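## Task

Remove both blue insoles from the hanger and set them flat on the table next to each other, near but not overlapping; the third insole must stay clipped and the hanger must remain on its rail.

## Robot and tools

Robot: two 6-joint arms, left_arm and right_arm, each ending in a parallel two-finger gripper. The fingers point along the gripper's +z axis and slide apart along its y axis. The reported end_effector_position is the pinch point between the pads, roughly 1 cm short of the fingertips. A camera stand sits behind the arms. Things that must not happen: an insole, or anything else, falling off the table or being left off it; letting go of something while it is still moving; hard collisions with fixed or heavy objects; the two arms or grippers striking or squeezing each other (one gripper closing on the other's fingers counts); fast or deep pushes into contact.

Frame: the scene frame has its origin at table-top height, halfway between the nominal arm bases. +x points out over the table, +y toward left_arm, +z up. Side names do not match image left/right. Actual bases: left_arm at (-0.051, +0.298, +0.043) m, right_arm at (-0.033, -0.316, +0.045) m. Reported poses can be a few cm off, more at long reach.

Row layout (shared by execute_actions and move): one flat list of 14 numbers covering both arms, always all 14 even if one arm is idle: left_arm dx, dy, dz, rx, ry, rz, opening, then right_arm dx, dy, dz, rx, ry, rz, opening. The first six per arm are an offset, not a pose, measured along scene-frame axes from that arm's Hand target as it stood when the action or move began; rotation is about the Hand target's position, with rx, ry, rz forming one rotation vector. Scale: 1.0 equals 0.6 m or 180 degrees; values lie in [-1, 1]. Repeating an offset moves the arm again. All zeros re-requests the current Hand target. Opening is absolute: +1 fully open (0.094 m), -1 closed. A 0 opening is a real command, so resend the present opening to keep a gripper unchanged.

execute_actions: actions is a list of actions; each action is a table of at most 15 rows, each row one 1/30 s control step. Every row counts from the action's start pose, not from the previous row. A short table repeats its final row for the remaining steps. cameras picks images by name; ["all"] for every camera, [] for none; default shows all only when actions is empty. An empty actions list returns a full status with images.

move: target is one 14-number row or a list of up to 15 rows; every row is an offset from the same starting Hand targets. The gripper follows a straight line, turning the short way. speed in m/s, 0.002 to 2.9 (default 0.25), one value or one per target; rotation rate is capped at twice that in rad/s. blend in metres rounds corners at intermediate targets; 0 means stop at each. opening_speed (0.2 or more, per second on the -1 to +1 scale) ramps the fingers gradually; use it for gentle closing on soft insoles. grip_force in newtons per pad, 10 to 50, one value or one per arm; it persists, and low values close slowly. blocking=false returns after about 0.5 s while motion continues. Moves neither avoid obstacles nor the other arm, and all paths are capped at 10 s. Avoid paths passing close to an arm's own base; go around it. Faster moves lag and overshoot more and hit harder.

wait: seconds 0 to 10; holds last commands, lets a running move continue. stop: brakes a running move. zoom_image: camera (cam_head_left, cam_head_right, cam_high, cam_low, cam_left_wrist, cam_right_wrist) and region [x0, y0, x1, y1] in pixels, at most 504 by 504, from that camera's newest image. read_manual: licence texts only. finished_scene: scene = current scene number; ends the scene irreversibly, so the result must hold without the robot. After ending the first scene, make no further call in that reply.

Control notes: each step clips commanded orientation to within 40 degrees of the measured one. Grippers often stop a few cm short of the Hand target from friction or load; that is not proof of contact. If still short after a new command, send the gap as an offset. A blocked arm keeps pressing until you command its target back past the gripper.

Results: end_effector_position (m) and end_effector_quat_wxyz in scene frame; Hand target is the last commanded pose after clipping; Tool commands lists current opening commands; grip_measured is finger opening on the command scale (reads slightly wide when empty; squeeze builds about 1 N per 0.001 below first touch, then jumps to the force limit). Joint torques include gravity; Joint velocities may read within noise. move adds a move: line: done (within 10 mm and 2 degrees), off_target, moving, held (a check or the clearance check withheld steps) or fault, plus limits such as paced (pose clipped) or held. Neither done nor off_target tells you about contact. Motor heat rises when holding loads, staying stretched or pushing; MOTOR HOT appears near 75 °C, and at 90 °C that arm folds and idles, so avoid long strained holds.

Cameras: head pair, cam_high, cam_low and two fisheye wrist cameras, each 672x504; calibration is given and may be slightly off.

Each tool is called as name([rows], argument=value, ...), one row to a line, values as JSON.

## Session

execute_actions(actions=[])

zoom_image(camera="cam_head_left", region=[150, 0, 450, 300])

zoom_image(camera="cam_head_right", region=[130, 0, 430, 300])

zoom_image(camera="cam_high", region=[190, 60, 430, 300])

zoom_image(camera="cam_low", region=[340, 0, 580, 280])

Scene clock: 0.00 s.
left_arm: end_effector_position=(+0.2049, +0.3142, +0.1897) grip_measured=+1.000 end_effector_quat_wxyz=(+0.561, -0.175, +0.806, +0.068) | right_arm: end_effector_position=(+0.2954, -0.2873, +0.1669) grip_measured=+1.000 end_effector_quat_wxyz=(+0.592, +0.093, +0.782, -0.169)
Joint positions: left_arm=[-0.387 0.511 0.256 -0.224 -0.671 -0.405 0.094] | right_arm=[0.493 1.315 0.267 0.659 0.88 0.146 0.094]
Joint velocities: within noise
Joint torques (N m): no reading
Motor temperatures (°C): left_arm=[23 28 30 29 23 25 24] | right_arm=[24 24 31 31 23 26 25]
Heat: left arm: 30 °C; right arm: 31 °C.
Hand target: left_arm +0.2034, +0.3154, +0.1892; +0.559, -0.175, +0.807, +0.071 | right_arm +0.2953, -0.2880, +0.1679; +0.592, +0.094, +0.782, -0.171
Tool commands: left_gripper/opening=+1.0 right_gripper/opening=+1.0
camera_calibration:
cam_left_wrist: T_world_to_cam=[[0.332303, -0.940676, -0.0685739, 0.245735], [-0.709975, -0.201618, -0.674748, 0.36453], [0.620894, 0.272907, -0.734855, 0.0229721], [0, 0, 0, 1]] pos_world=[0.162886, 0.298383, 0.279698]
cam_right_wrist: T_world_to_cam=[[-0.342146, -0.939559, -0.0128123, -0.160153], [-0.585896, 0.223978, -0.778819, 0.39712], [0.734617, -0.258963, -0.627118, -0.0903673], [0, 0, 0, 1]] pos_world=[0.244261, -0.262821, 0.250562]

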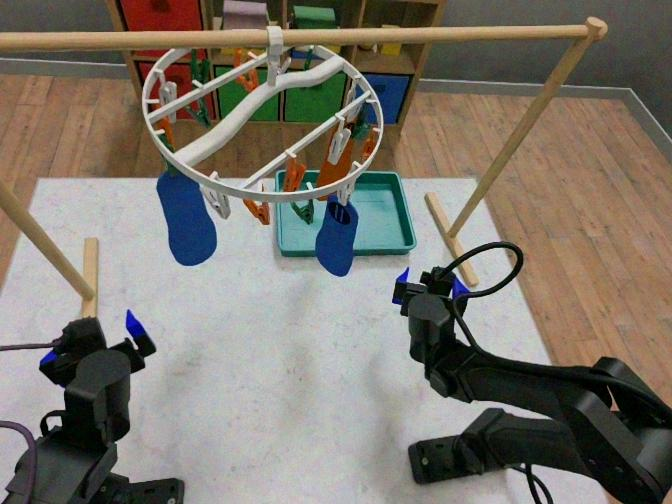

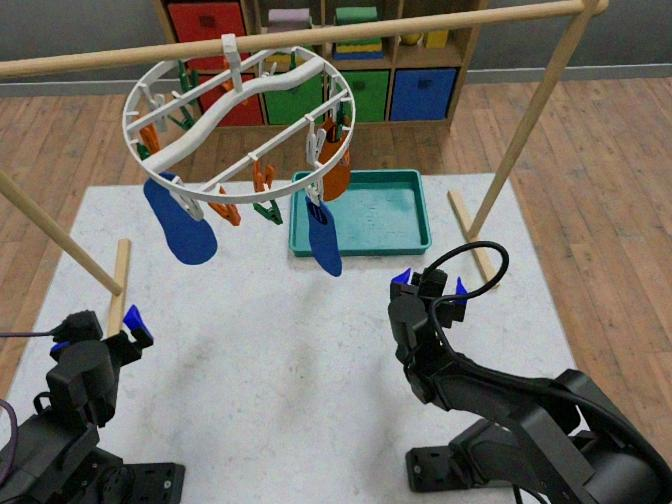

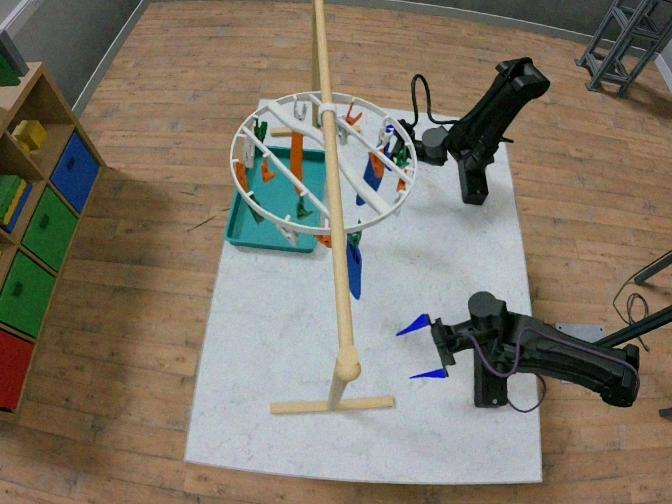

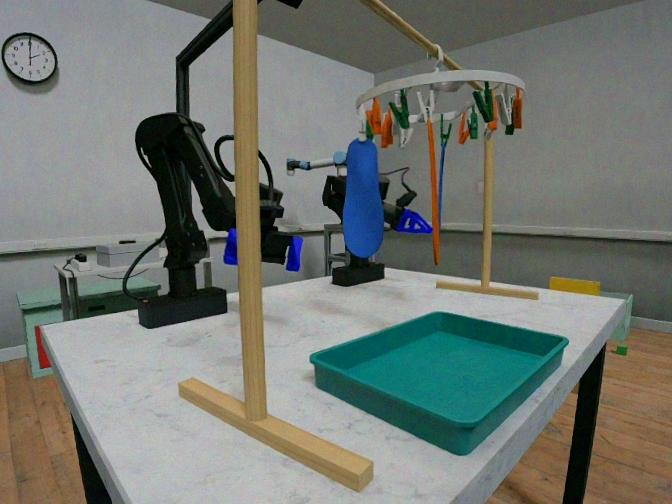

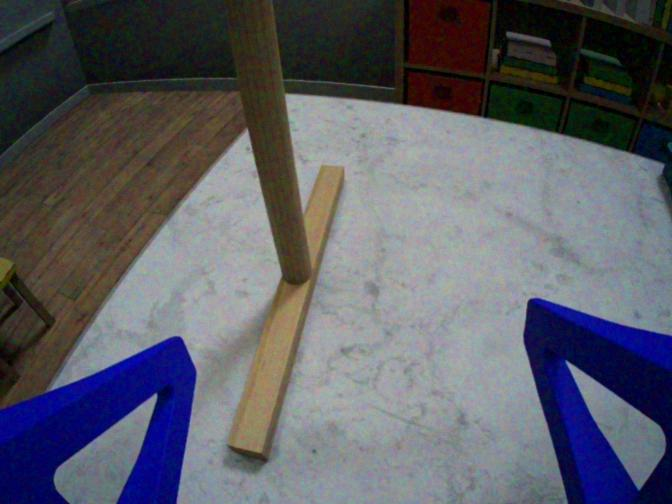

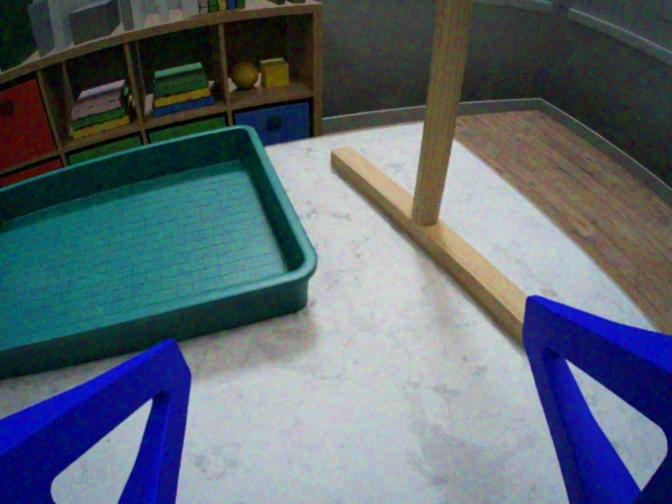

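Scaled by 1.680 from the camera's 672x504 image, which has a finer 960x720 frame.

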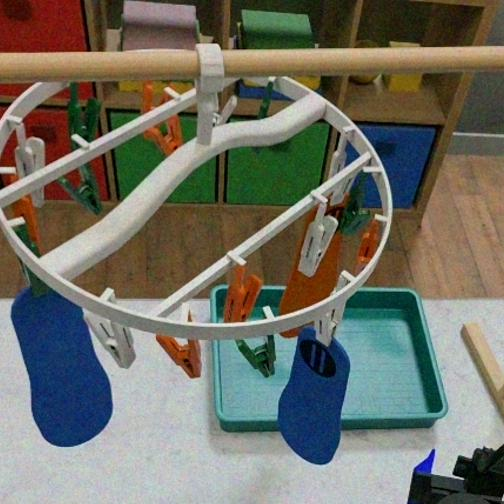

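Scaled by 1.680 from the camera's 672x504 image, which has a finer 960x720 frame.

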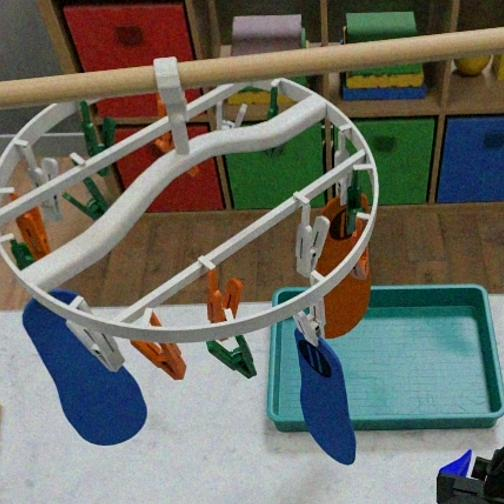

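Scaled by 2.100 from the camera's 672x504 image, which has a finer 960x720 frame.

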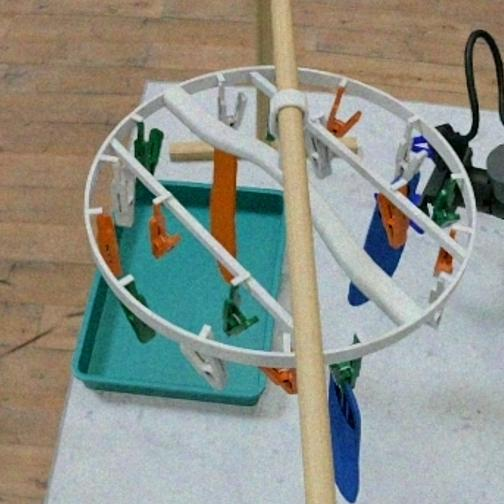

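Scaled by 1.800 from the camera's 672x504 image, which has a finer 960x720 frame.

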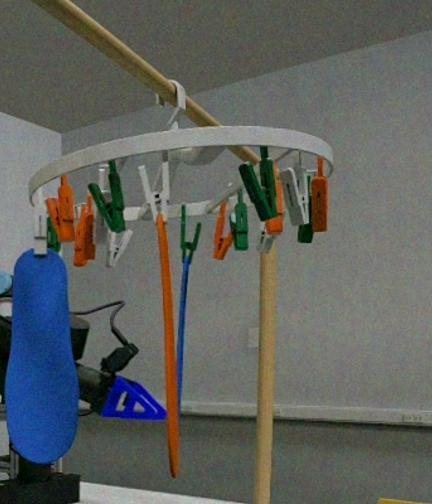

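move(target=[0.121,-0.084,0.173,0.0342,0.0101,-0.4684,1,-0.1672,0.1633,0.1452,0.0608,-0.0429,0.3454,1], speed=0.3, grip_force=50, cameras=["cam_left_wrist","cam_right_wrist"])

Scene clock: 70.37 s.
left_arm: end_effector_position=(+0.2742, +0.2673, +0.2907) grip_measured=+1.000 end_effector_quat_wxyz=(+0.459, +0.438, +0.723, -0.272) | right_arm: end_effector_position=(+0.1959, -0.1890, +0.2458) grip_measured=+1.000 end_effector_quat_wxyz=(+0.628, -0.255, +0.696, +0.239)
Joint positions: left_arm=[0.431 1.536 1.344 -1.238 1.121 1.423 0.094] | right_arm=[0.063 0.35 0.179 0.051 -0.62 -0.059 0.094]
Joint torques (N m): left_arm=[-0.44 -6.02 6.22 0.41 0.6 0.08] | right_arm=[-0.66 1.21 10.07 1.66 -0.15 -0.06]
Motor temperatures (°C): left_arm=[23 27 33 35 23 25 24] | right_arm=[24 24 33 34 23 26 25]
Heat: left arm: 35 °C; right arm: 34 °C.
Hand target: left_arm +0.2760, +0.2650, +0.2931; +0.459, +0.441, +0.719, -0.280 | right_arm +0.1950, -0.1900, +0.2549; +0.633, -0.258, +0.691, +0.236
Off the commanded pose: left_arm 0.004 m, 1 deg | right_arm 0.009 m, 1 deg.
move: done
camera_calibration:
cam_left_wrist: T_world_to_cam=[[-0.890417, -0.425774, -0.160852, 0.40994], [-0.250091, 0.752966, -0.608684, 0.071883], [0.380278, -0.501755, -0.776936, 0.352253], [0, 0, 0, 1]] pos_world=[0.249041, 0.297161, 0.383372]
cam_right_wrist: T_world_to_cam=[[0.669578, -0.721691, -0.17558, -0.217971], [-0.470924, -0.229697, -0.851745, 0.288009], [0.574366, 0.652994, -0.493661, 0.228661], [0, 0, 0, 1]] pos_world=[0.150244, -0.240467, 0.31992]
Images, in order (width x height): cam_left_wrist 672x504, cam_right_wrist 672x504.

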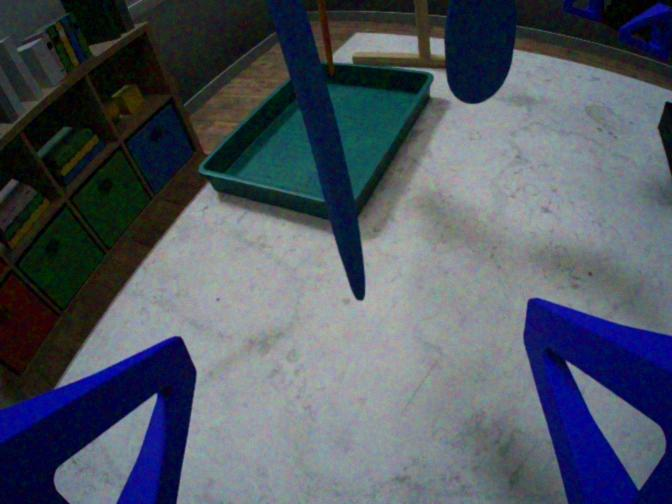

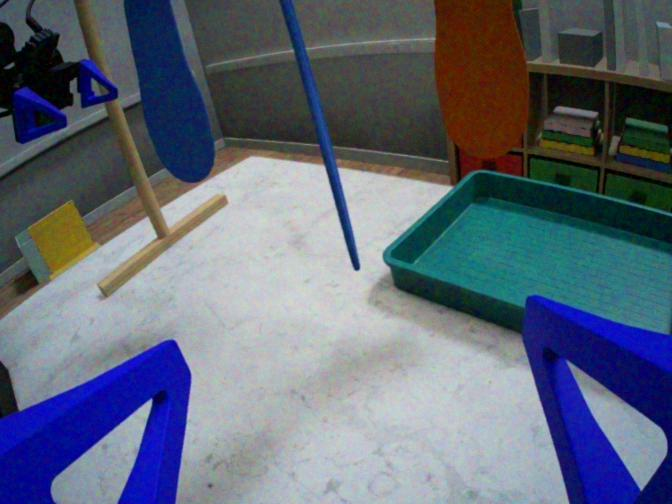

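move([
  [0.0067,-0.02,-0.005,0,0,0.0333,1,0.015,0.0067,0.012,0,0,0.0222,1],
  [0.07,-0.1233,-0.06,0,0,0.0333,1,0.1333,0.125,0.012,0,0,0.0222,1],
  [0.07,-0.1233,-0.06,0,0,0.0333,-0.99,0.1333,0.125,0.012,0,0,0.0222,-0.99],
], speed=0.2, opening_speed=0.8, blend=[0.01,0,0], cameras=["cam_left_wrist","cam_right_wrist","cam_head_left"])

Scene clock: 97.57 s.
left_arm: end_effector_position=(+0.3245, +0.1944, +0.2597) grip_measured=-0.949 end_effector_quat_wxyz=(+0.478, +0.405, +0.739, -0.249) | right_arm: end_effector_position=(+0.2714, -0.1185, +0.2537) grip_measured=-0.983 end_effector_quat_wxyz=(+0.618, -0.282, +0.687, +0.256)
Joint positions: left_arm=[0.118 1.446 1.052 -0.392 0.937 0.7 0.002] | right_arm=[0.35 1.088 0.364 0.611 -0.402 -0.042 0.001]
Joint torques (N m): left_arm=[-0.43 -8.9 3.66 1.42 0.34 -0.11] | right_arm=[0.59 -2.45 9.42 1.93 0 0.01]
Heat: left arm: 33 °C; right arm: 37 °C.
Hand target: left_arm +0.3180, +0.1911, +0.2571; +0.473, +0.402, +0.741, -0.256 | right_arm +0.2750, -0.1149, +0.2622; +0.624, -0.282, +0.682, +0.258
Off the commanded pose: left_arm 0.008 m, 1 deg | right_arm 0.010 m, 1 deg.
move: done
camera_calibration:
cam_left_wrist: T_world_to_cam=[[-0.844179, -0.507638, -0.172238, 0.422626], [-0.309474, 0.723864, -0.616641, 0.147448], [0.437707, -0.467252, -0.768172, 0.244851], [0, 0, 0, 1]] pos_world=[0.295231, 0.222215, 0.351803]
cam_right_wrist: T_world_to_cam=[[0.717411, -0.676332, -0.167026, -0.225998], [-0.45252, -0.270126, -0.849857, 0.336216], [0.529667, 0.685279, -0.499845, 0.160713], [0, 0, 0, 1]] pos_world=[0.229153, -0.172163, 0.328319]
Images, in order (width x height): cam_head_left 672x504, cam_left_wrist 672x504, cam_right_wrist 672x504.

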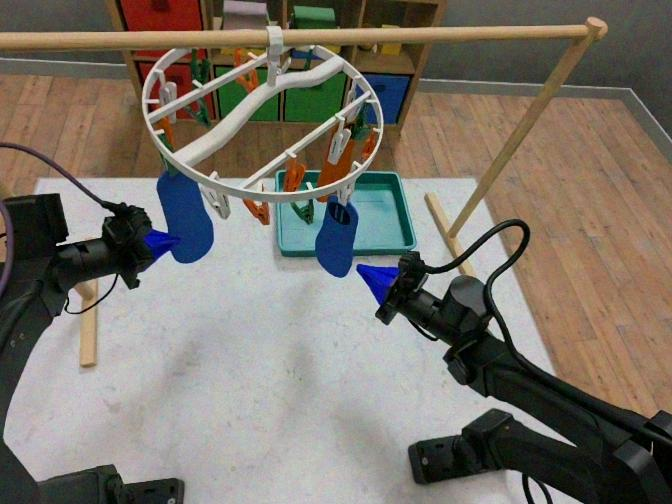

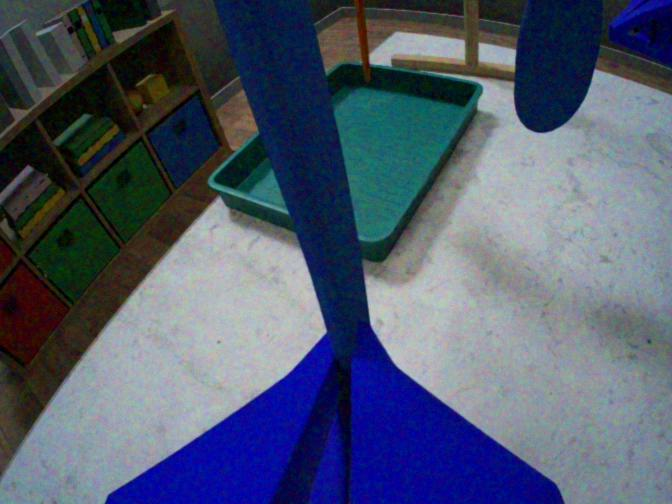

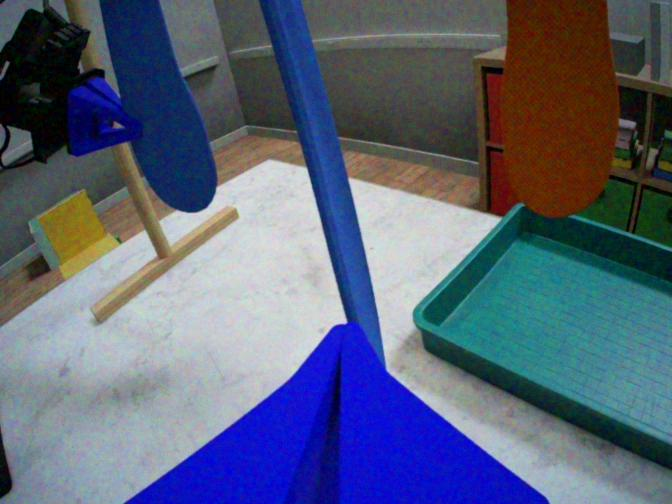

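move([
  [0,0,0,0,0,0,-0.99,0,0,0,0,0,0,0.3],
  [0,0,0,0,0,0,-0.99,0.0342,0.0247,0,0,0,0,0.3],
  [0,0,0,0,0,0,-0.99,0.0342,0.0247,0,0,0,0,-0.99],
  [0,0,0,0,0,0,-0.99,0.0342,0.0247,-0.225,0,0,0,-0.99],
], speed=[0.15,0.15,0.1,0.1], opening_speed=0.9, cameras=["cam_right_wrist","cam_head_left","cam_left_wrist"])

Scene clock: 115.53 s.
left_arm: end_effector_position=(+0.3268, +0.1949, +0.2615) grip_measured=-0.951 end_effector_quat_wxyz=(+0.484, +0.407, +0.735, -0.244) | right_arm: end_effector_position=(+0.2949, -0.1028, +0.1298) grip_measured=-0.958 end_effector_quat_wxyz=(+0.615, -0.282, +0.690, +0.255)
Joint positions: left_arm=[0.118 1.446 1.051 -0.374 0.935 0.7 0.002] | right_arm=[0.379 1.953 0.262 1.57 -0.372 -0.039 0.002]
Joint torques (N m): left_arm=[-0.47 -9.02 3.7 1.23 0.34 -0.12] | right_arm=[0.4 -6.43 3.59 1.98 -0.05 -0.07]
Heat: left arm: 33 °C; right arm: 36 °C.
Hand target: left_arm +0.3180, +0.1911, +0.2570; +0.473, +0.402, +0.741, -0.256 | right_arm +0.2954, -0.1001, +0.1272; +0.624, -0.282, +0.682, +0.258
Off the commanded pose: left_arm 0.011 m, 2 deg | right_arm 0.004 m, 1 deg.
joint sent to its limit (right arm) — joint 4 (wrist pitch), upper limit. The joint targets still meet the commanded pose.
move: off_target (left_arm)
camera_calibration:
cam_left_wrist: T_world_to_cam=[[-0.840343, -0.508388, -0.188056, 0.428126], [-0.30009, 0.725248, -0.619647, 0.146388], [0.451408, -0.464282, -0.762019, 0.23872], [0, 0, 0, 1]] pos_world=[0.295942, 0.22232, 0.35313]
cam_right_wrist: T_world_to_cam=[[0.715081, -0.678174, -0.169526, -0.251979], [-0.459306, -0.273003, -0.845285, 0.246871], [0.526969, 0.682312, -0.506709, 0.0769088], [0, 0, 0, 1]] pos_world=[0.253046, -0.155965, 0.204929]
Images, in order (width x height): cam_head_left 672x504, cam_left_wrist 672x504, cam_right_wrist 672x504.

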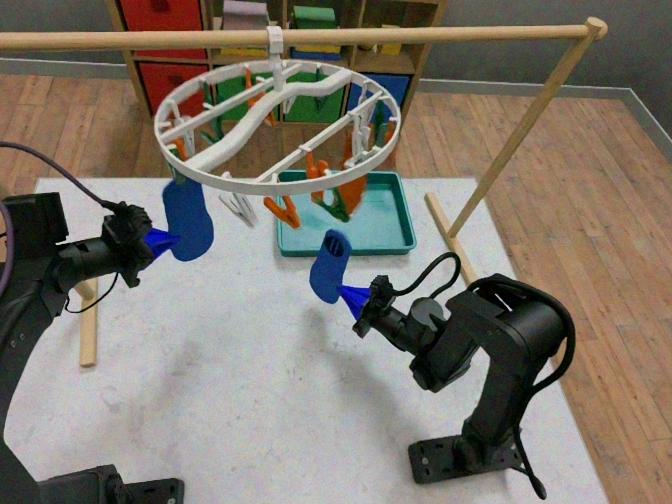

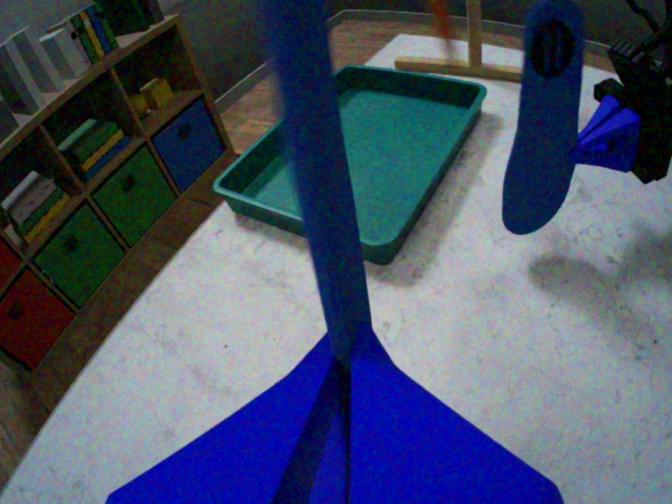

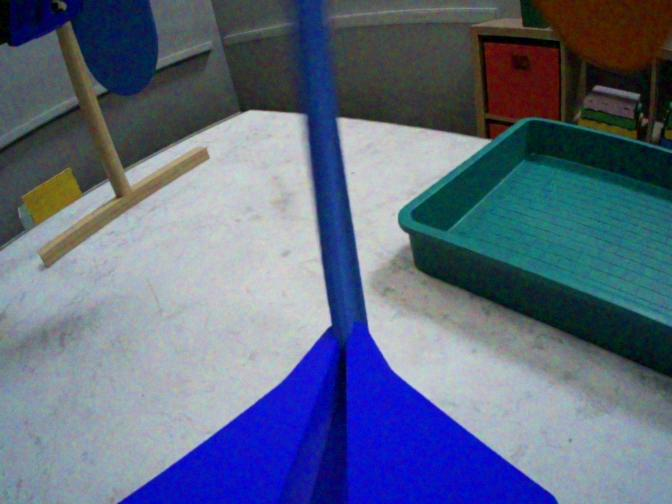

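move(target=[0,0,-0.2283,0,0,0,-0.99,-0.109,0,0.063,-0.4945,-0.0287,-0.1559,-0.99], speed=0.12, cameras=["cam_head_left","cam_low","cam_right_wrist"])

Scene clock: 142.07 s.
left_arm: end_effector_position=(+0.3202, +0.1894, +0.1270) grip_measured=-0.951 end_effector_quat_wxyz=(+0.485, +0.412, +0.731, -0.246) | right_arm: end_effector_position=(+0.2289, -0.1043, +0.1635) grip_measured=-0.958 end_effector_quat_wxyz=(+0.314, -0.489, +0.688, -0.435)
Joint positions: left_arm=[0.105 1.678 0.67 0.25 0.936 0.695 0.002] | right_arm=[1.155 1.694 0.974 -0.72 1.128 -0.137 0.002]
Joint torques (N m): left_arm=[0.54 -7.15 4.05 1.27 0.3 -0.08] | right_arm=[0.58 -6.67 7.77 0.53 0.7 0.06]
Heat: left arm: 33 °C; right arm: 38 °C.
Hand target: left_arm +0.3180, +0.1910, +0.1201; +0.473, +0.402, +0.741, -0.256 | right_arm +0.2301, -0.1001, +0.1651; +0.316, -0.487, +0.683, -0.444
Off the commanded pose: left_arm 0.007 m, 2 deg | right_arm 0.005 m, 1 deg.
move: done
camera_calibration:
cam_right_wrist: T_world_to_cam=[[0.384753, -0.307193, 0.870401, -0.255877], [-0.701068, -0.710642, 0.0590924, 0.106511], [0.60039, -0.632946, -0.488785, -0.0270844], [0, 0, 0, 1]] pos_world=[0.189382, -0.0200555, 0.203183]
Images, in order (width x height): cam_head_left 672x504, cam_low 672x504, cam_right_wrist 672x504.

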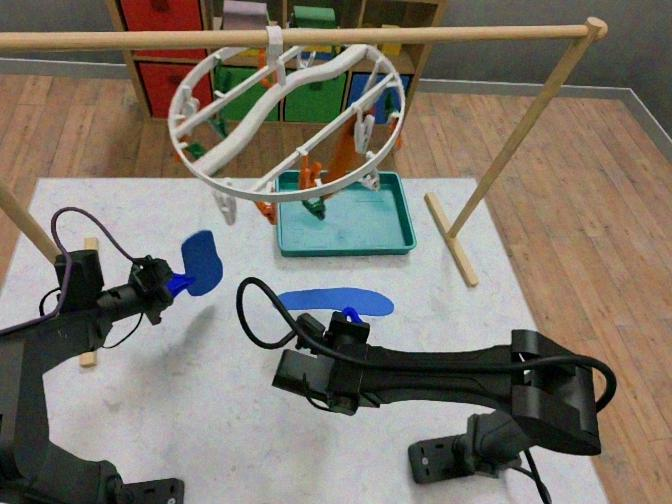

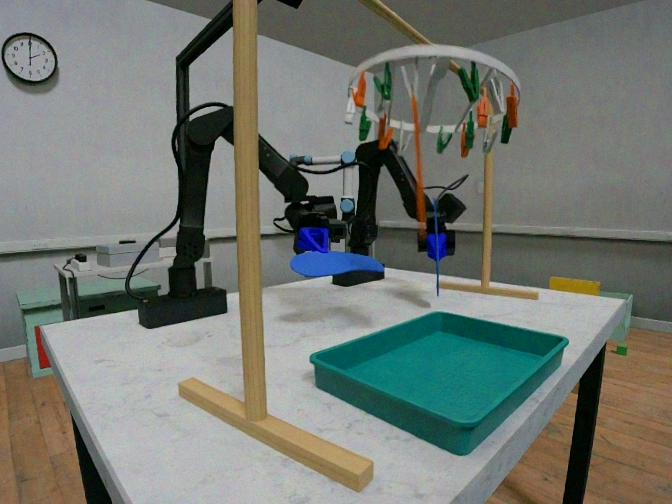

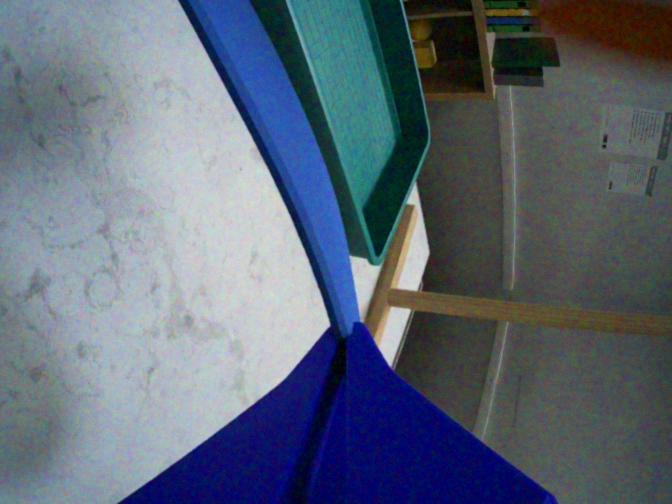

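move([
  [-0.1633,0.165,0.1667,0,0,0,-0.99,0,0,0,0,0,0,-0.99],
  [-0.1633,0.165,0.1667,0,0,0,-0.99,0.1375,0.1385,-0.1085,0,0,0,-0.99],
  [-0.1633,0.165,0.1667,0,0,0,-0.99,0.1375,0.1385,-0.2585,0,0,0,-0.99],
  [-0.1633,0.165,0.1667,0,0,0,-0.99,0.1375,0.1385,-0.2585,0,0,0,-0.65],
  [-0.1633,0.165,0.1667,0,0,0,-0.99,-0.02,0.1927,-0.2335,0,0,0,-0.65],
], speed=[0.25,0.2,0.08,0.05,0.12], blend=[0.02,0.01,0,0,0], opening_speed=0.6, cameras=["cam_head_left","cam_low","cam_right_wrist"])

zoom_image(camera="cam_head_left", region=[190, 220, 430, 380])

Scene clock: 165.60 s.
left_arm: end_effector_position=(+0.2176, +0.2873, +0.2165) grip_measured=-0.951 end_effector_quat_wxyz=(+0.470, +0.404, +0.743, -0.255) | right_arm: end_effector_position=(+0.2173, +0.0168, +0.0346) grip_measured=-0.653 end_effector_quat_wxyz=(+0.322, -0.486, +0.688, -0.433)
Joint positions: left_arm=[0.615 1.413 0.939 -1.162 1.126 1.644 0.002] | right_arm=[1.3 2.399 1.454 -0.784 1.134 0.198 0.016]
Joint torques (N m): left_arm=[0.61 -4.4 5.76 0.11 0.57 0.09] | right_arm=[-0.12 -11.28 6.28 0.15 0.56 0.07]
Heat: left arm: 33 °C; right arm: 35 °C.
Hand target: left_arm +0.2200, +0.2901, +0.2201; +0.473, +0.402, +0.741, -0.256 | right_arm +0.2181, +0.0154, +0.0249; +0.316, -0.487, +0.683, -0.444
Off the commanded pose: left_arm 0.005 m, 0 deg | right_arm 0.010 m, 2 deg.
move: done; target 4's new opening was sent with right_arm's hand 0.017 m and 2 deg from that target
camera_calibration:
cam_right_wrist: T_world_to_cam=[[0.375724, -0.316073, 0.871165, -0.0999475], [-0.699618, -0.713224, 0.0429681, 0.192249], [0.607755, -0.625627, -0.489106, -0.00828247], [0, 0, 0, 1]] pos_world=[0.177087, 0.100344, 0.0747592]
Images, in order (width x height): cam_head_left 672x504, cam_low 672x504, cam_right_wrist 672x504.

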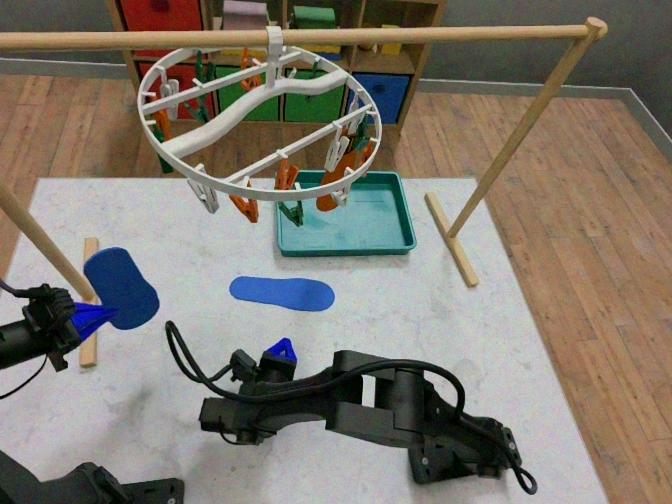

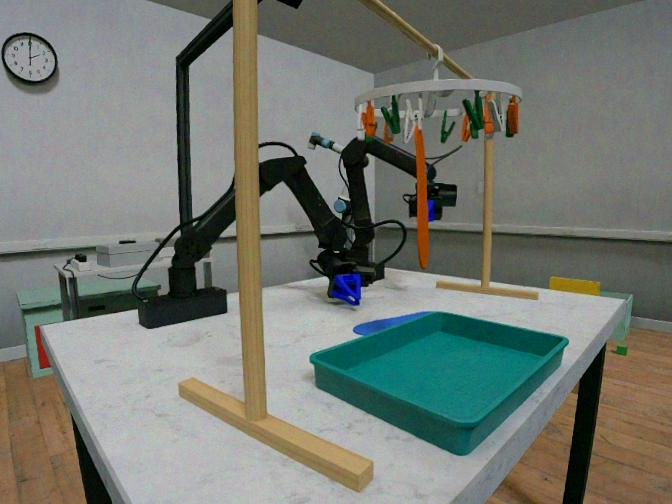

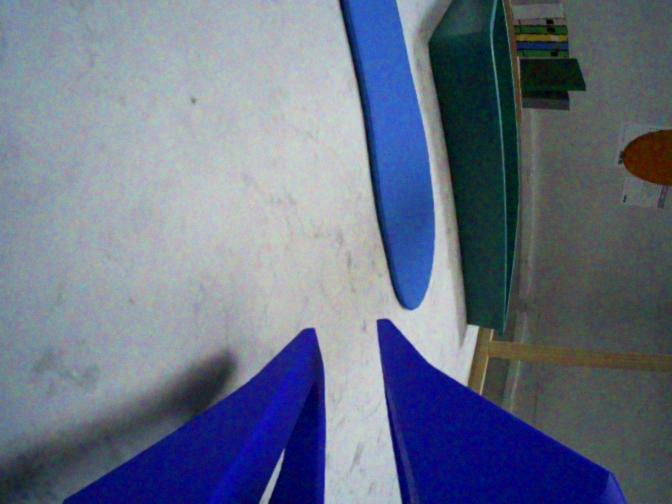

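Scaled by 2.100 from the camera's 672x504 image, which has a finer 960x720 frame.

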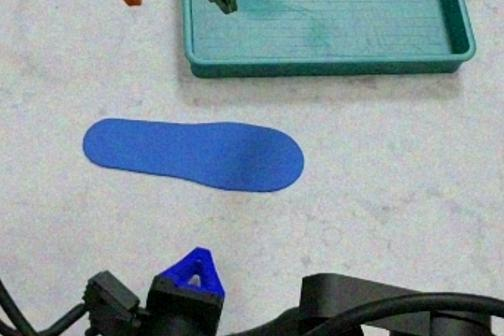

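move([
  [0,0,0,0,0,0,-0.99,-0.097,-0.109,0.2085,0,0,0,-0.65],
  [0,0,0,0,0,0,-0.99,-0.0635,-0.4923,0.2918,0,0,0,-0.65],
  [0.0667,-0.25,0,-0.3729,0.3761,0.3126,-0.99,-0.0635,-0.4923,0.2918,0,0,0,-0.65],
  [0.0008,-0.5475,-0.2,-0.3729,0.3761,0.3126,-0.99,-0.0635,-0.4923,0.2918,0,0,0,-0.65],
], speed=0.3, blend=[0.02,0.02,0.02,0], cameras=["cam_head_left","cam_low","cam_left_wrist"])

zoom_image(camera="cam_head_left", region=[190, 220, 430, 380])

Scene clock: 207.23 s.
left_arm: end_effector_position=(+0.2192, -0.0361, +0.1047) grip_measured=-0.951 end_effector_quat_wxyz=(+0.202, -0.442, +0.699, -0.525) | right_arm: end_effector_position=(+0.1802, -0.2766, +0.2014) grip_measured=-0.653 end_effector_quat_wxyz=(+0.315, -0.493, +0.681, -0.442)
Joint positions: left_arm=[-1.043 1.807 0.51 0.89 -0.381 -1.927 0.002] | right_arm=[0.979 0.732 0.482 -0.838 1.087 -0.542 0.016]
Joint torques (N m): left_arm=[-0.25 -6.91 4.3 1.96 -0.21 -0.07] | right_arm=[-0.73 -0.83 6.17 1.15 0.47 -0.01]
Motor temperatures (°C): left_arm=[23 28 35 31 24 26 27] | right_arm=[24 29 34 33 24 26 25]
Heat: left arm: 35 °C; right arm: 34 °C.
Hand target: left_arm +0.2205, -0.0384, +0.1000; +0.204, -0.446, +0.700, -0.520 | right_arm +0.1800, -0.2799, +0.1999; +0.316, -0.487, +0.683, -0.444
Off the commanded pose: left_arm 0.005 m, 1 deg | right_arm 0.004 m, 1 deg.
move: done
camera_calibration:
cam_left_wrist: T_world_to_cam=[[0.341319, -0.200976, 0.91821, -0.172939], [-0.850409, -0.48214, 0.210586, 0.174571], [0.400383, -0.852731, -0.335475, 0.0131183], [0, 0, 0, 1]] pos_world=[0.202231, 0.0605974, 0.126433]
Images, in order (width x height): cam_head_left 672x504, cam_low 672x504, cam_left_wrist 672x504.

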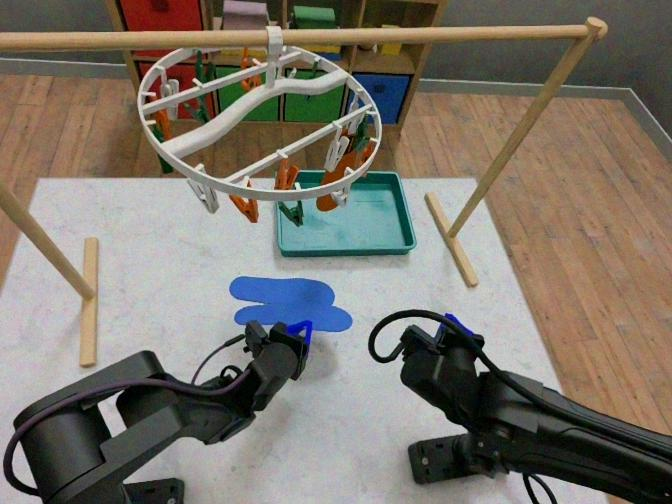

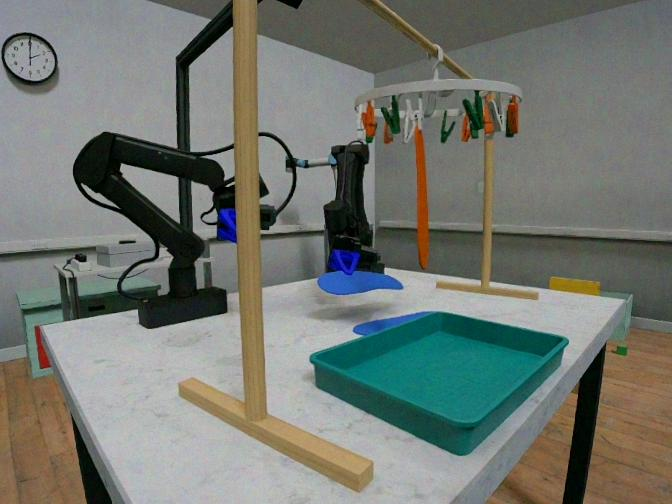

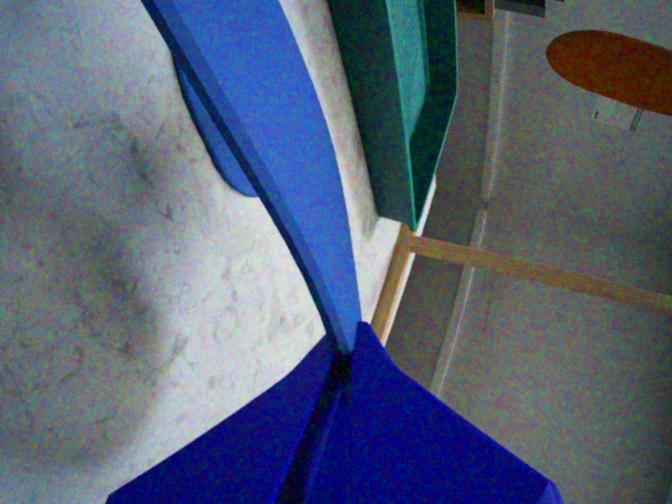

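Scaled by 2.100 from the camera's 672x504 image, which has a finer 960x720 frame.

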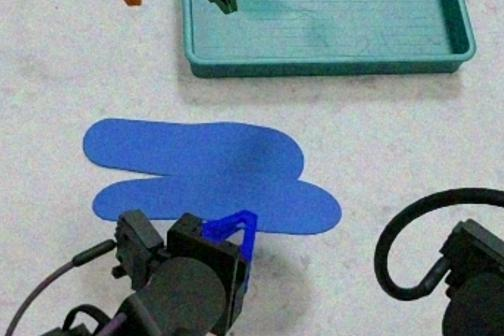

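move([
  [0.01,0.033,-0.06,0,0,0,-0.99,0,0,0,0,0,0,-0.65],
  [0.01,0.033,-0.155,0,0,0,-0.99,0,0,0,0,0,0,-0.65],
  [0.01,0.033,-0.155,0,0,0,-0.65,0,0,0,0,0,0,-0.65],
  [-0.125,0.1305,-0.13,0,0,0,-0.65,0,0,0,0,0,0,-0.65],
], speed=[0.15,0.07,0.05,0.12], blend=[0.01,0,0,0], opening_speed=0.6, cameras=["cam_head_left","cam_low","cam_left_wrist"])

zoom_image(camera="cam_head_left", region=[190, 220, 430, 380])

Scene clock: 225.73 s.
left_arm: end_effector_position=(+0.1464, +0.0391, +0.0203) grip_measured=-0.651 end_effector_quat_wxyz=(+0.203, -0.453, +0.708, -0.502) | right_arm: end_effector_position=(+0.1802, -0.2766, +0.2014) grip_measured=-0.653 end_effector_quat_wxyz=(+0.315, -0.493, +0.681, -0.442)
Joint positions: left_arm=[-1.201 2.214 0.146 1.566 -0.533 -2.028 0.016] | right_arm=[0.979 0.732 0.482 -0.838 1.087 -0.542 0.016]
Joint torques (N m): left_arm=[-0.54 -8.94 -1.17 1.79 -0.24 -0.08] | right_arm=[-0.7 -0.91 6.17 1.14 0.48 -0.02]
Heat: left arm: 34 °C; right arm: 34 °C.
Hand target: left_arm +0.1455, +0.0399, +0.0220; +0.204, -0.446, +0.700, -0.520 | right_arm +0.1800, -0.2799, +0.1999; +0.316, -0.487, +0.683, -0.444
Off the commanded pose: left_arm 0.002 m, 2 deg | right_arm 0.004 m, 1 deg.
joint read past its limit (left arm) — joint 4 (wrist pitch), upper limit.
joint sent to its limit (left arm) — joint 4 (wrist pitch), upper limit. The joint targets still meet the commanded pose.
move: done; target 3's new opening was sent with left_arm's hand 0.023 m and 4 deg from that target
camera_calibration:
cam_left_wrist: T_world_to_cam=[[0.376601, -0.230817, 0.89716, -0.059079], [-0.834274, -0.505489, 0.220153, 0.165025], [0.40269, -0.831387, -0.382932, 0.077816], [0, 0, 0, 1]] pos_world=[0.128589, 0.134477, 0.0464708]
Images, in order (width x height): cam_head_left 672x504, cam_low 672x504, cam_left_wrist 672x504.

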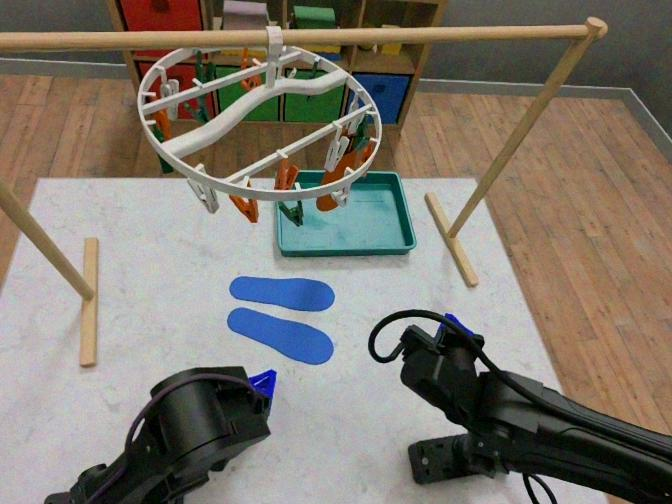

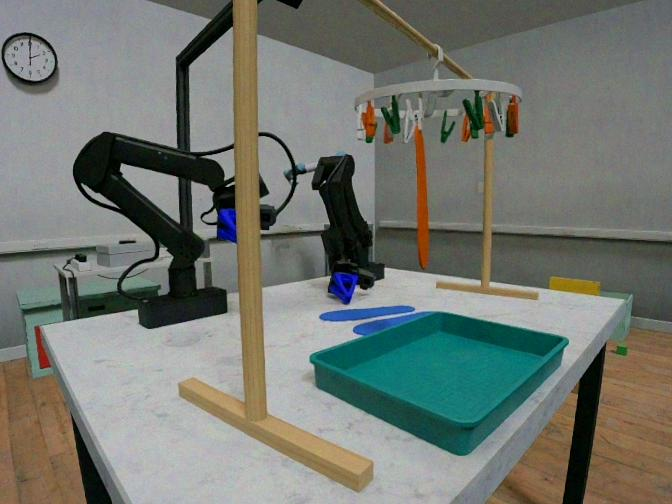

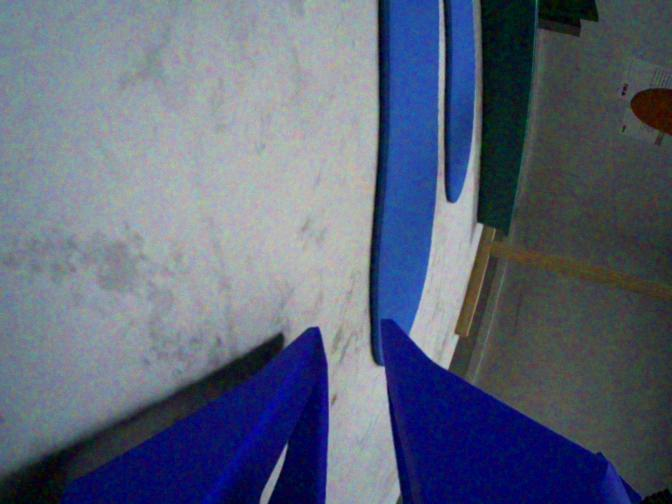

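Scaled by 2.100 from the camera's 672x504 image, which has a finer 960x720 frame.

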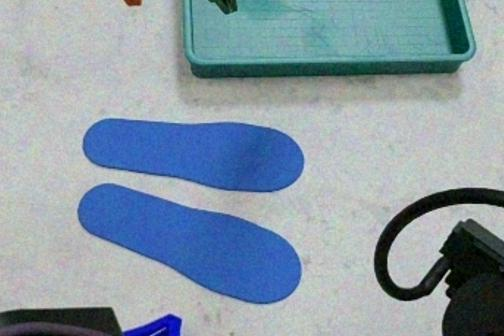

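move([
  [0.0242,0,0.2967,0,0,0,-0.65,0,0,0,0,0,0,-0.65],
  [0.1908,0.1668,0.3633,0,0,0,-0.65,0,0,0,0,0,0,-0.65],
  [0.1242,0.4168,0.33,0.3729,-0.3761,-0.3126,-0.65,0,0,0.05,0.1319,0.3424,-0.0197,-0.65],
  [0.1242,0.4168,0.33,0.3729,-0.3761,-0.3126,-0.65,0.135,0.5198,-0.11,0.1319,0.3424,-0.0197,0.9],
], speed=0.3, blend=[0.03,0.03,0.03,0], cameras=["cam_right_wrist"])

Scene clock: 270.13 s.
left_arm: end_effector_position=(+0.2178, +0.2871, +0.2168) grip_measured=-0.651 end_effector_quat_wxyz=(+0.470, +0.404, +0.742, -0.255) | right_arm: end_effector_position=(+0.2592, +0.0326, +0.1454) grip_measured=+0.897 end_effector_quat_wxyz=(+0.015, -0.556, +0.831, +0.005)
Joint positions: left_arm=[0.614 1.413 0.939 -1.161 1.128 1.645 0.016] | right_arm=[0.844 2.308 2.213 -1.444 -0.001 -0.307 0.089]
Joint torques (N m): left_arm=[0.64 -4.38 5.72 0.12 0.55 0.09] | right_arm=[-0.36 -12.42 8.14 0.39 -0.02 0.03]
Heat: left arm: 35 °C; right arm: 35 °C.
Hand target: left_arm +0.2200, +0.2900, +0.2200; +0.473, +0.403, +0.741, -0.256 | right_arm +0.2610, +0.0320, +0.1339; +0.000, -0.552, +0.834, +0.001
Off the commanded pose: left_arm 0.005 m, 0 deg | right_arm 0.012 m, 2 deg.
move: off_target (right_arm); target 4's new opening was sent with right_arm's hand 0.012 m and 2 deg from that target
camera_calibration:
cam_right_wrist: T_world_to_cam=[[0.850724, -0.523618, -0.0457393, -0.190226], [-0.466934, -0.79284, 0.391633, 0.119665], [-0.24133, -0.311815, -0.918984, 0.302745], [0, 0, 0, 1]] pos_world=[0.290767, 0.0896699, 0.222652]
Images, in order (width x height): cam_right_wrist 672x504.

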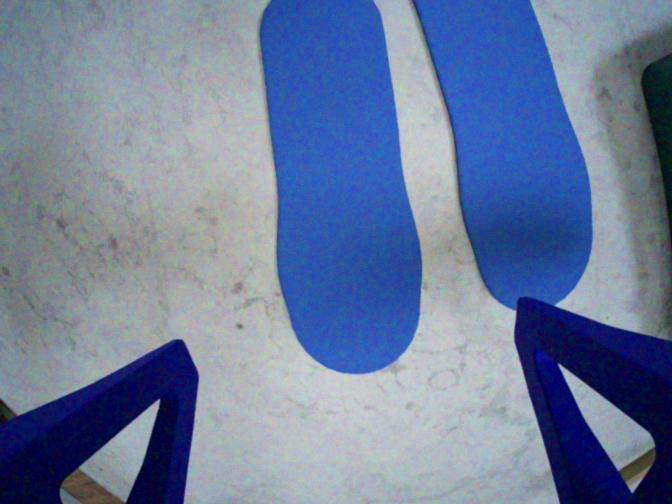

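move([
  [0,0,0,0,0,0,-0.65,-0.005,0.0183,-0.14,0,0,0,0.9],
  [0,0,0,0,0,0,-0.65,-0.005,0.0183,-0.2182,0,0,0,0.9],
  [0,0,0,0,0,0,-0.65,-0.005,0.0183,-0.2182,0,0,0,0.4],
  [0,0,0,0,0,0,-0.65,-0.005,0.0183,-0.2182,0,0,0.0833,0.4],
], speed=[0.15,0.06,0.06,0.1], grip_force=12, cameras=["cam_head_left","cam_right_wrist"])

Scene clock: 296.17 s.
left_arm: end_effector_position=(+0.2178, +0.2871, +0.2168) grip_measured=-0.651 end_effector_quat_wxyz=(+0.470, +0.404, +0.742, -0.255) | right_arm: end_effector_position=(+0.2637, +0.0449, +0.0227) grip_measured=+0.403 end_effector_quat_wxyz=(+0.018, -0.651, +0.759, +0.004)
Joint positions: left_arm=[0.614 1.413 0.939 -1.161 1.128 1.645 0.016] | right_arm=[0.853 2.404 1.889 -1.019 -0.001 -0.538 0.066]
Joint torques (N m): left_arm=[0.68 -4.38 5.74 0.12 0.55 0.1] | right_arm=[0.53 -13.08 5.76 0.6 0.01 -0.06]
Heat: left arm: 35 °C; right arm: 34 °C.
Hand target: left_arm +0.2200, +0.2900, +0.2200; +0.473, +0.403, +0.741, -0.256 | right_arm +0.2580, +0.0428, +0.0029; +0.000, -0.656, +0.755, +0.001
Off the commanded pose: left_arm 0.005 m, 0 deg | right_arm 0.021 m, 2 deg.
grip_force (N): 12, 12
move: off_target (right_arm); target 3's new opening was sent with right_arm's hand 0.021 m and 2 deg from that target
camera_calibration:
cam_right_wrist: T_world_to_cam=[[0.951368, -0.305851, -0.0368007, -0.229756], [-0.268326, -0.881415, 0.388727, 0.131382], [-0.151329, -0.359948, -0.920618, 0.173329], [0, 0, 0, 1]] pos_world=[0.280066, 0.107921, 0.100042]
Images, in order (width x height): cam_head_left 672x504, cam_right_wrist 672x504.

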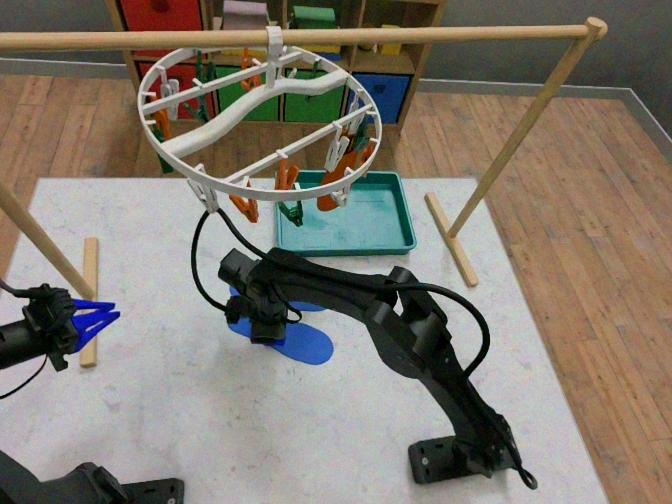

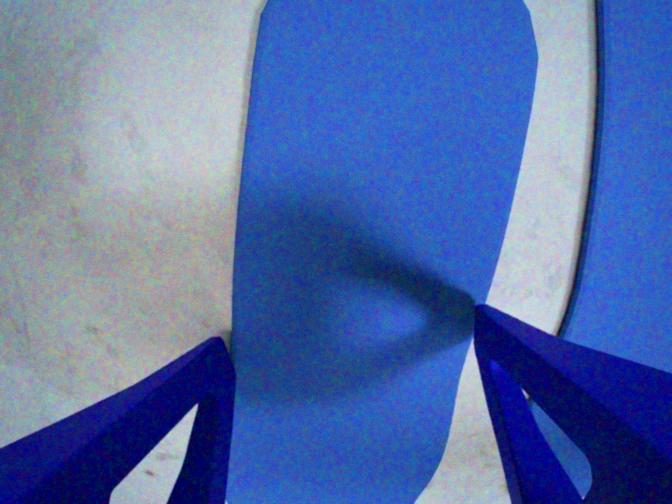

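move([
  [0,0,0,0,0,0,-0.65,0,0,0,0,0,0,0.75],
  [0,0,0,0,0,0,-0.65,-0.006,-0.002,-0.027,0,0,-0.0833,0.75],
  [0,0,0,0,0,0,-0.65,-0.006,-0.002,-0.027,0,0,-0.0833,0.34],
], speed=[0.06,0.06,0.06], grip_force=20, cameras=["cam_right_wrist","cam_low"])

zoom_image(camera="cam_low", region=[280, 200, 480, 350])

Scene clock: 318.53 s.
left_arm: end_effector_position=(+0.2178, +0.2871, +0.2168) grip_measured=-0.651 end_effector_quat_wxyz=(+0.470, +0.404, +0.742, -0.255) | right_arm: end_effector_position=(+0.2616, +0.0457, +0.0150) grip_measured=+0.345 end_effector_quat_wxyz=(+0.020, -0.551, +0.834, +0.008)
Joint positions: left_arm=[0.614 1.413 0.939 -1.161 1.128 1.645 0.016] | right_arm=[0.857 2.404 1.857 -0.98 -0.004 -0.283 0.063]
Joint torques (N m): left_arm=[0.65 -4.44 5.7 0.12 0.55 0.09] | right_arm=[0.59 -12.25 4.27 0.79 0.02 0.03]
Heat: left arm: 35 °C; right arm: 33 °C.
Hand target: left_arm +0.2200, +0.2900, +0.2200; +0.473, +0.403, +0.741, -0.256 | right_arm +0.2544, +0.0417, -0.0132; +0.000, -0.552, +0.834, +0.000
Off the commanded pose: left_arm 0.005 m, 0 deg | right_arm 0.029 m, 2 deg.
grip_force (N): 20, 20
move: off_target (right_arm); target 3's new opening was sent with right_arm's hand 0.029 m and 2 deg from that target
camera_calibration:
cam_right_wrist: T_world_to_cam=[[0.84513, -0.532394, -0.0480888, -0.189457], [-0.477378, -0.792146, 0.380283, 0.185169], [-0.240554, -0.298432, -0.923619, 0.186836], [0, 0, 0, 1]] pos_world=[0.293455, 0.101573, 0.0930381]
Images, in order (width x height): cam_low 672x504, cam_right_wrist 672x504.

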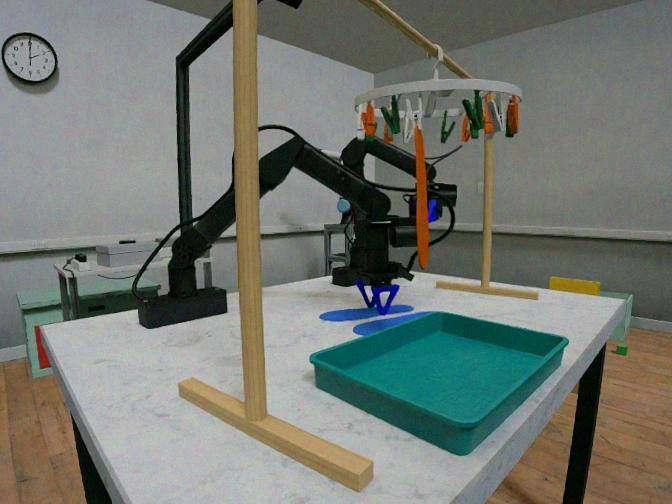

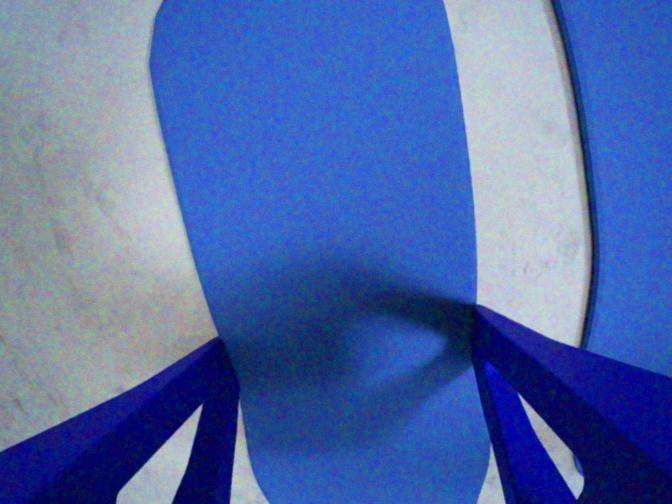

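Scaled by 2.520 from the camera's 672x504 image, which has a finer 960x720 frame.

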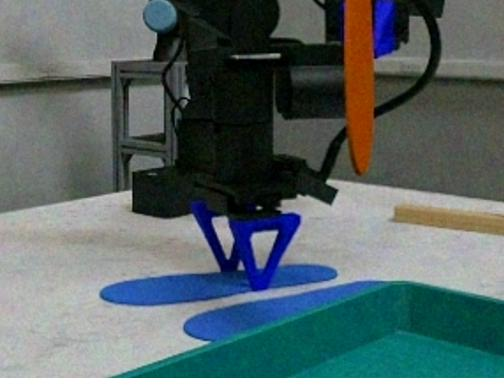

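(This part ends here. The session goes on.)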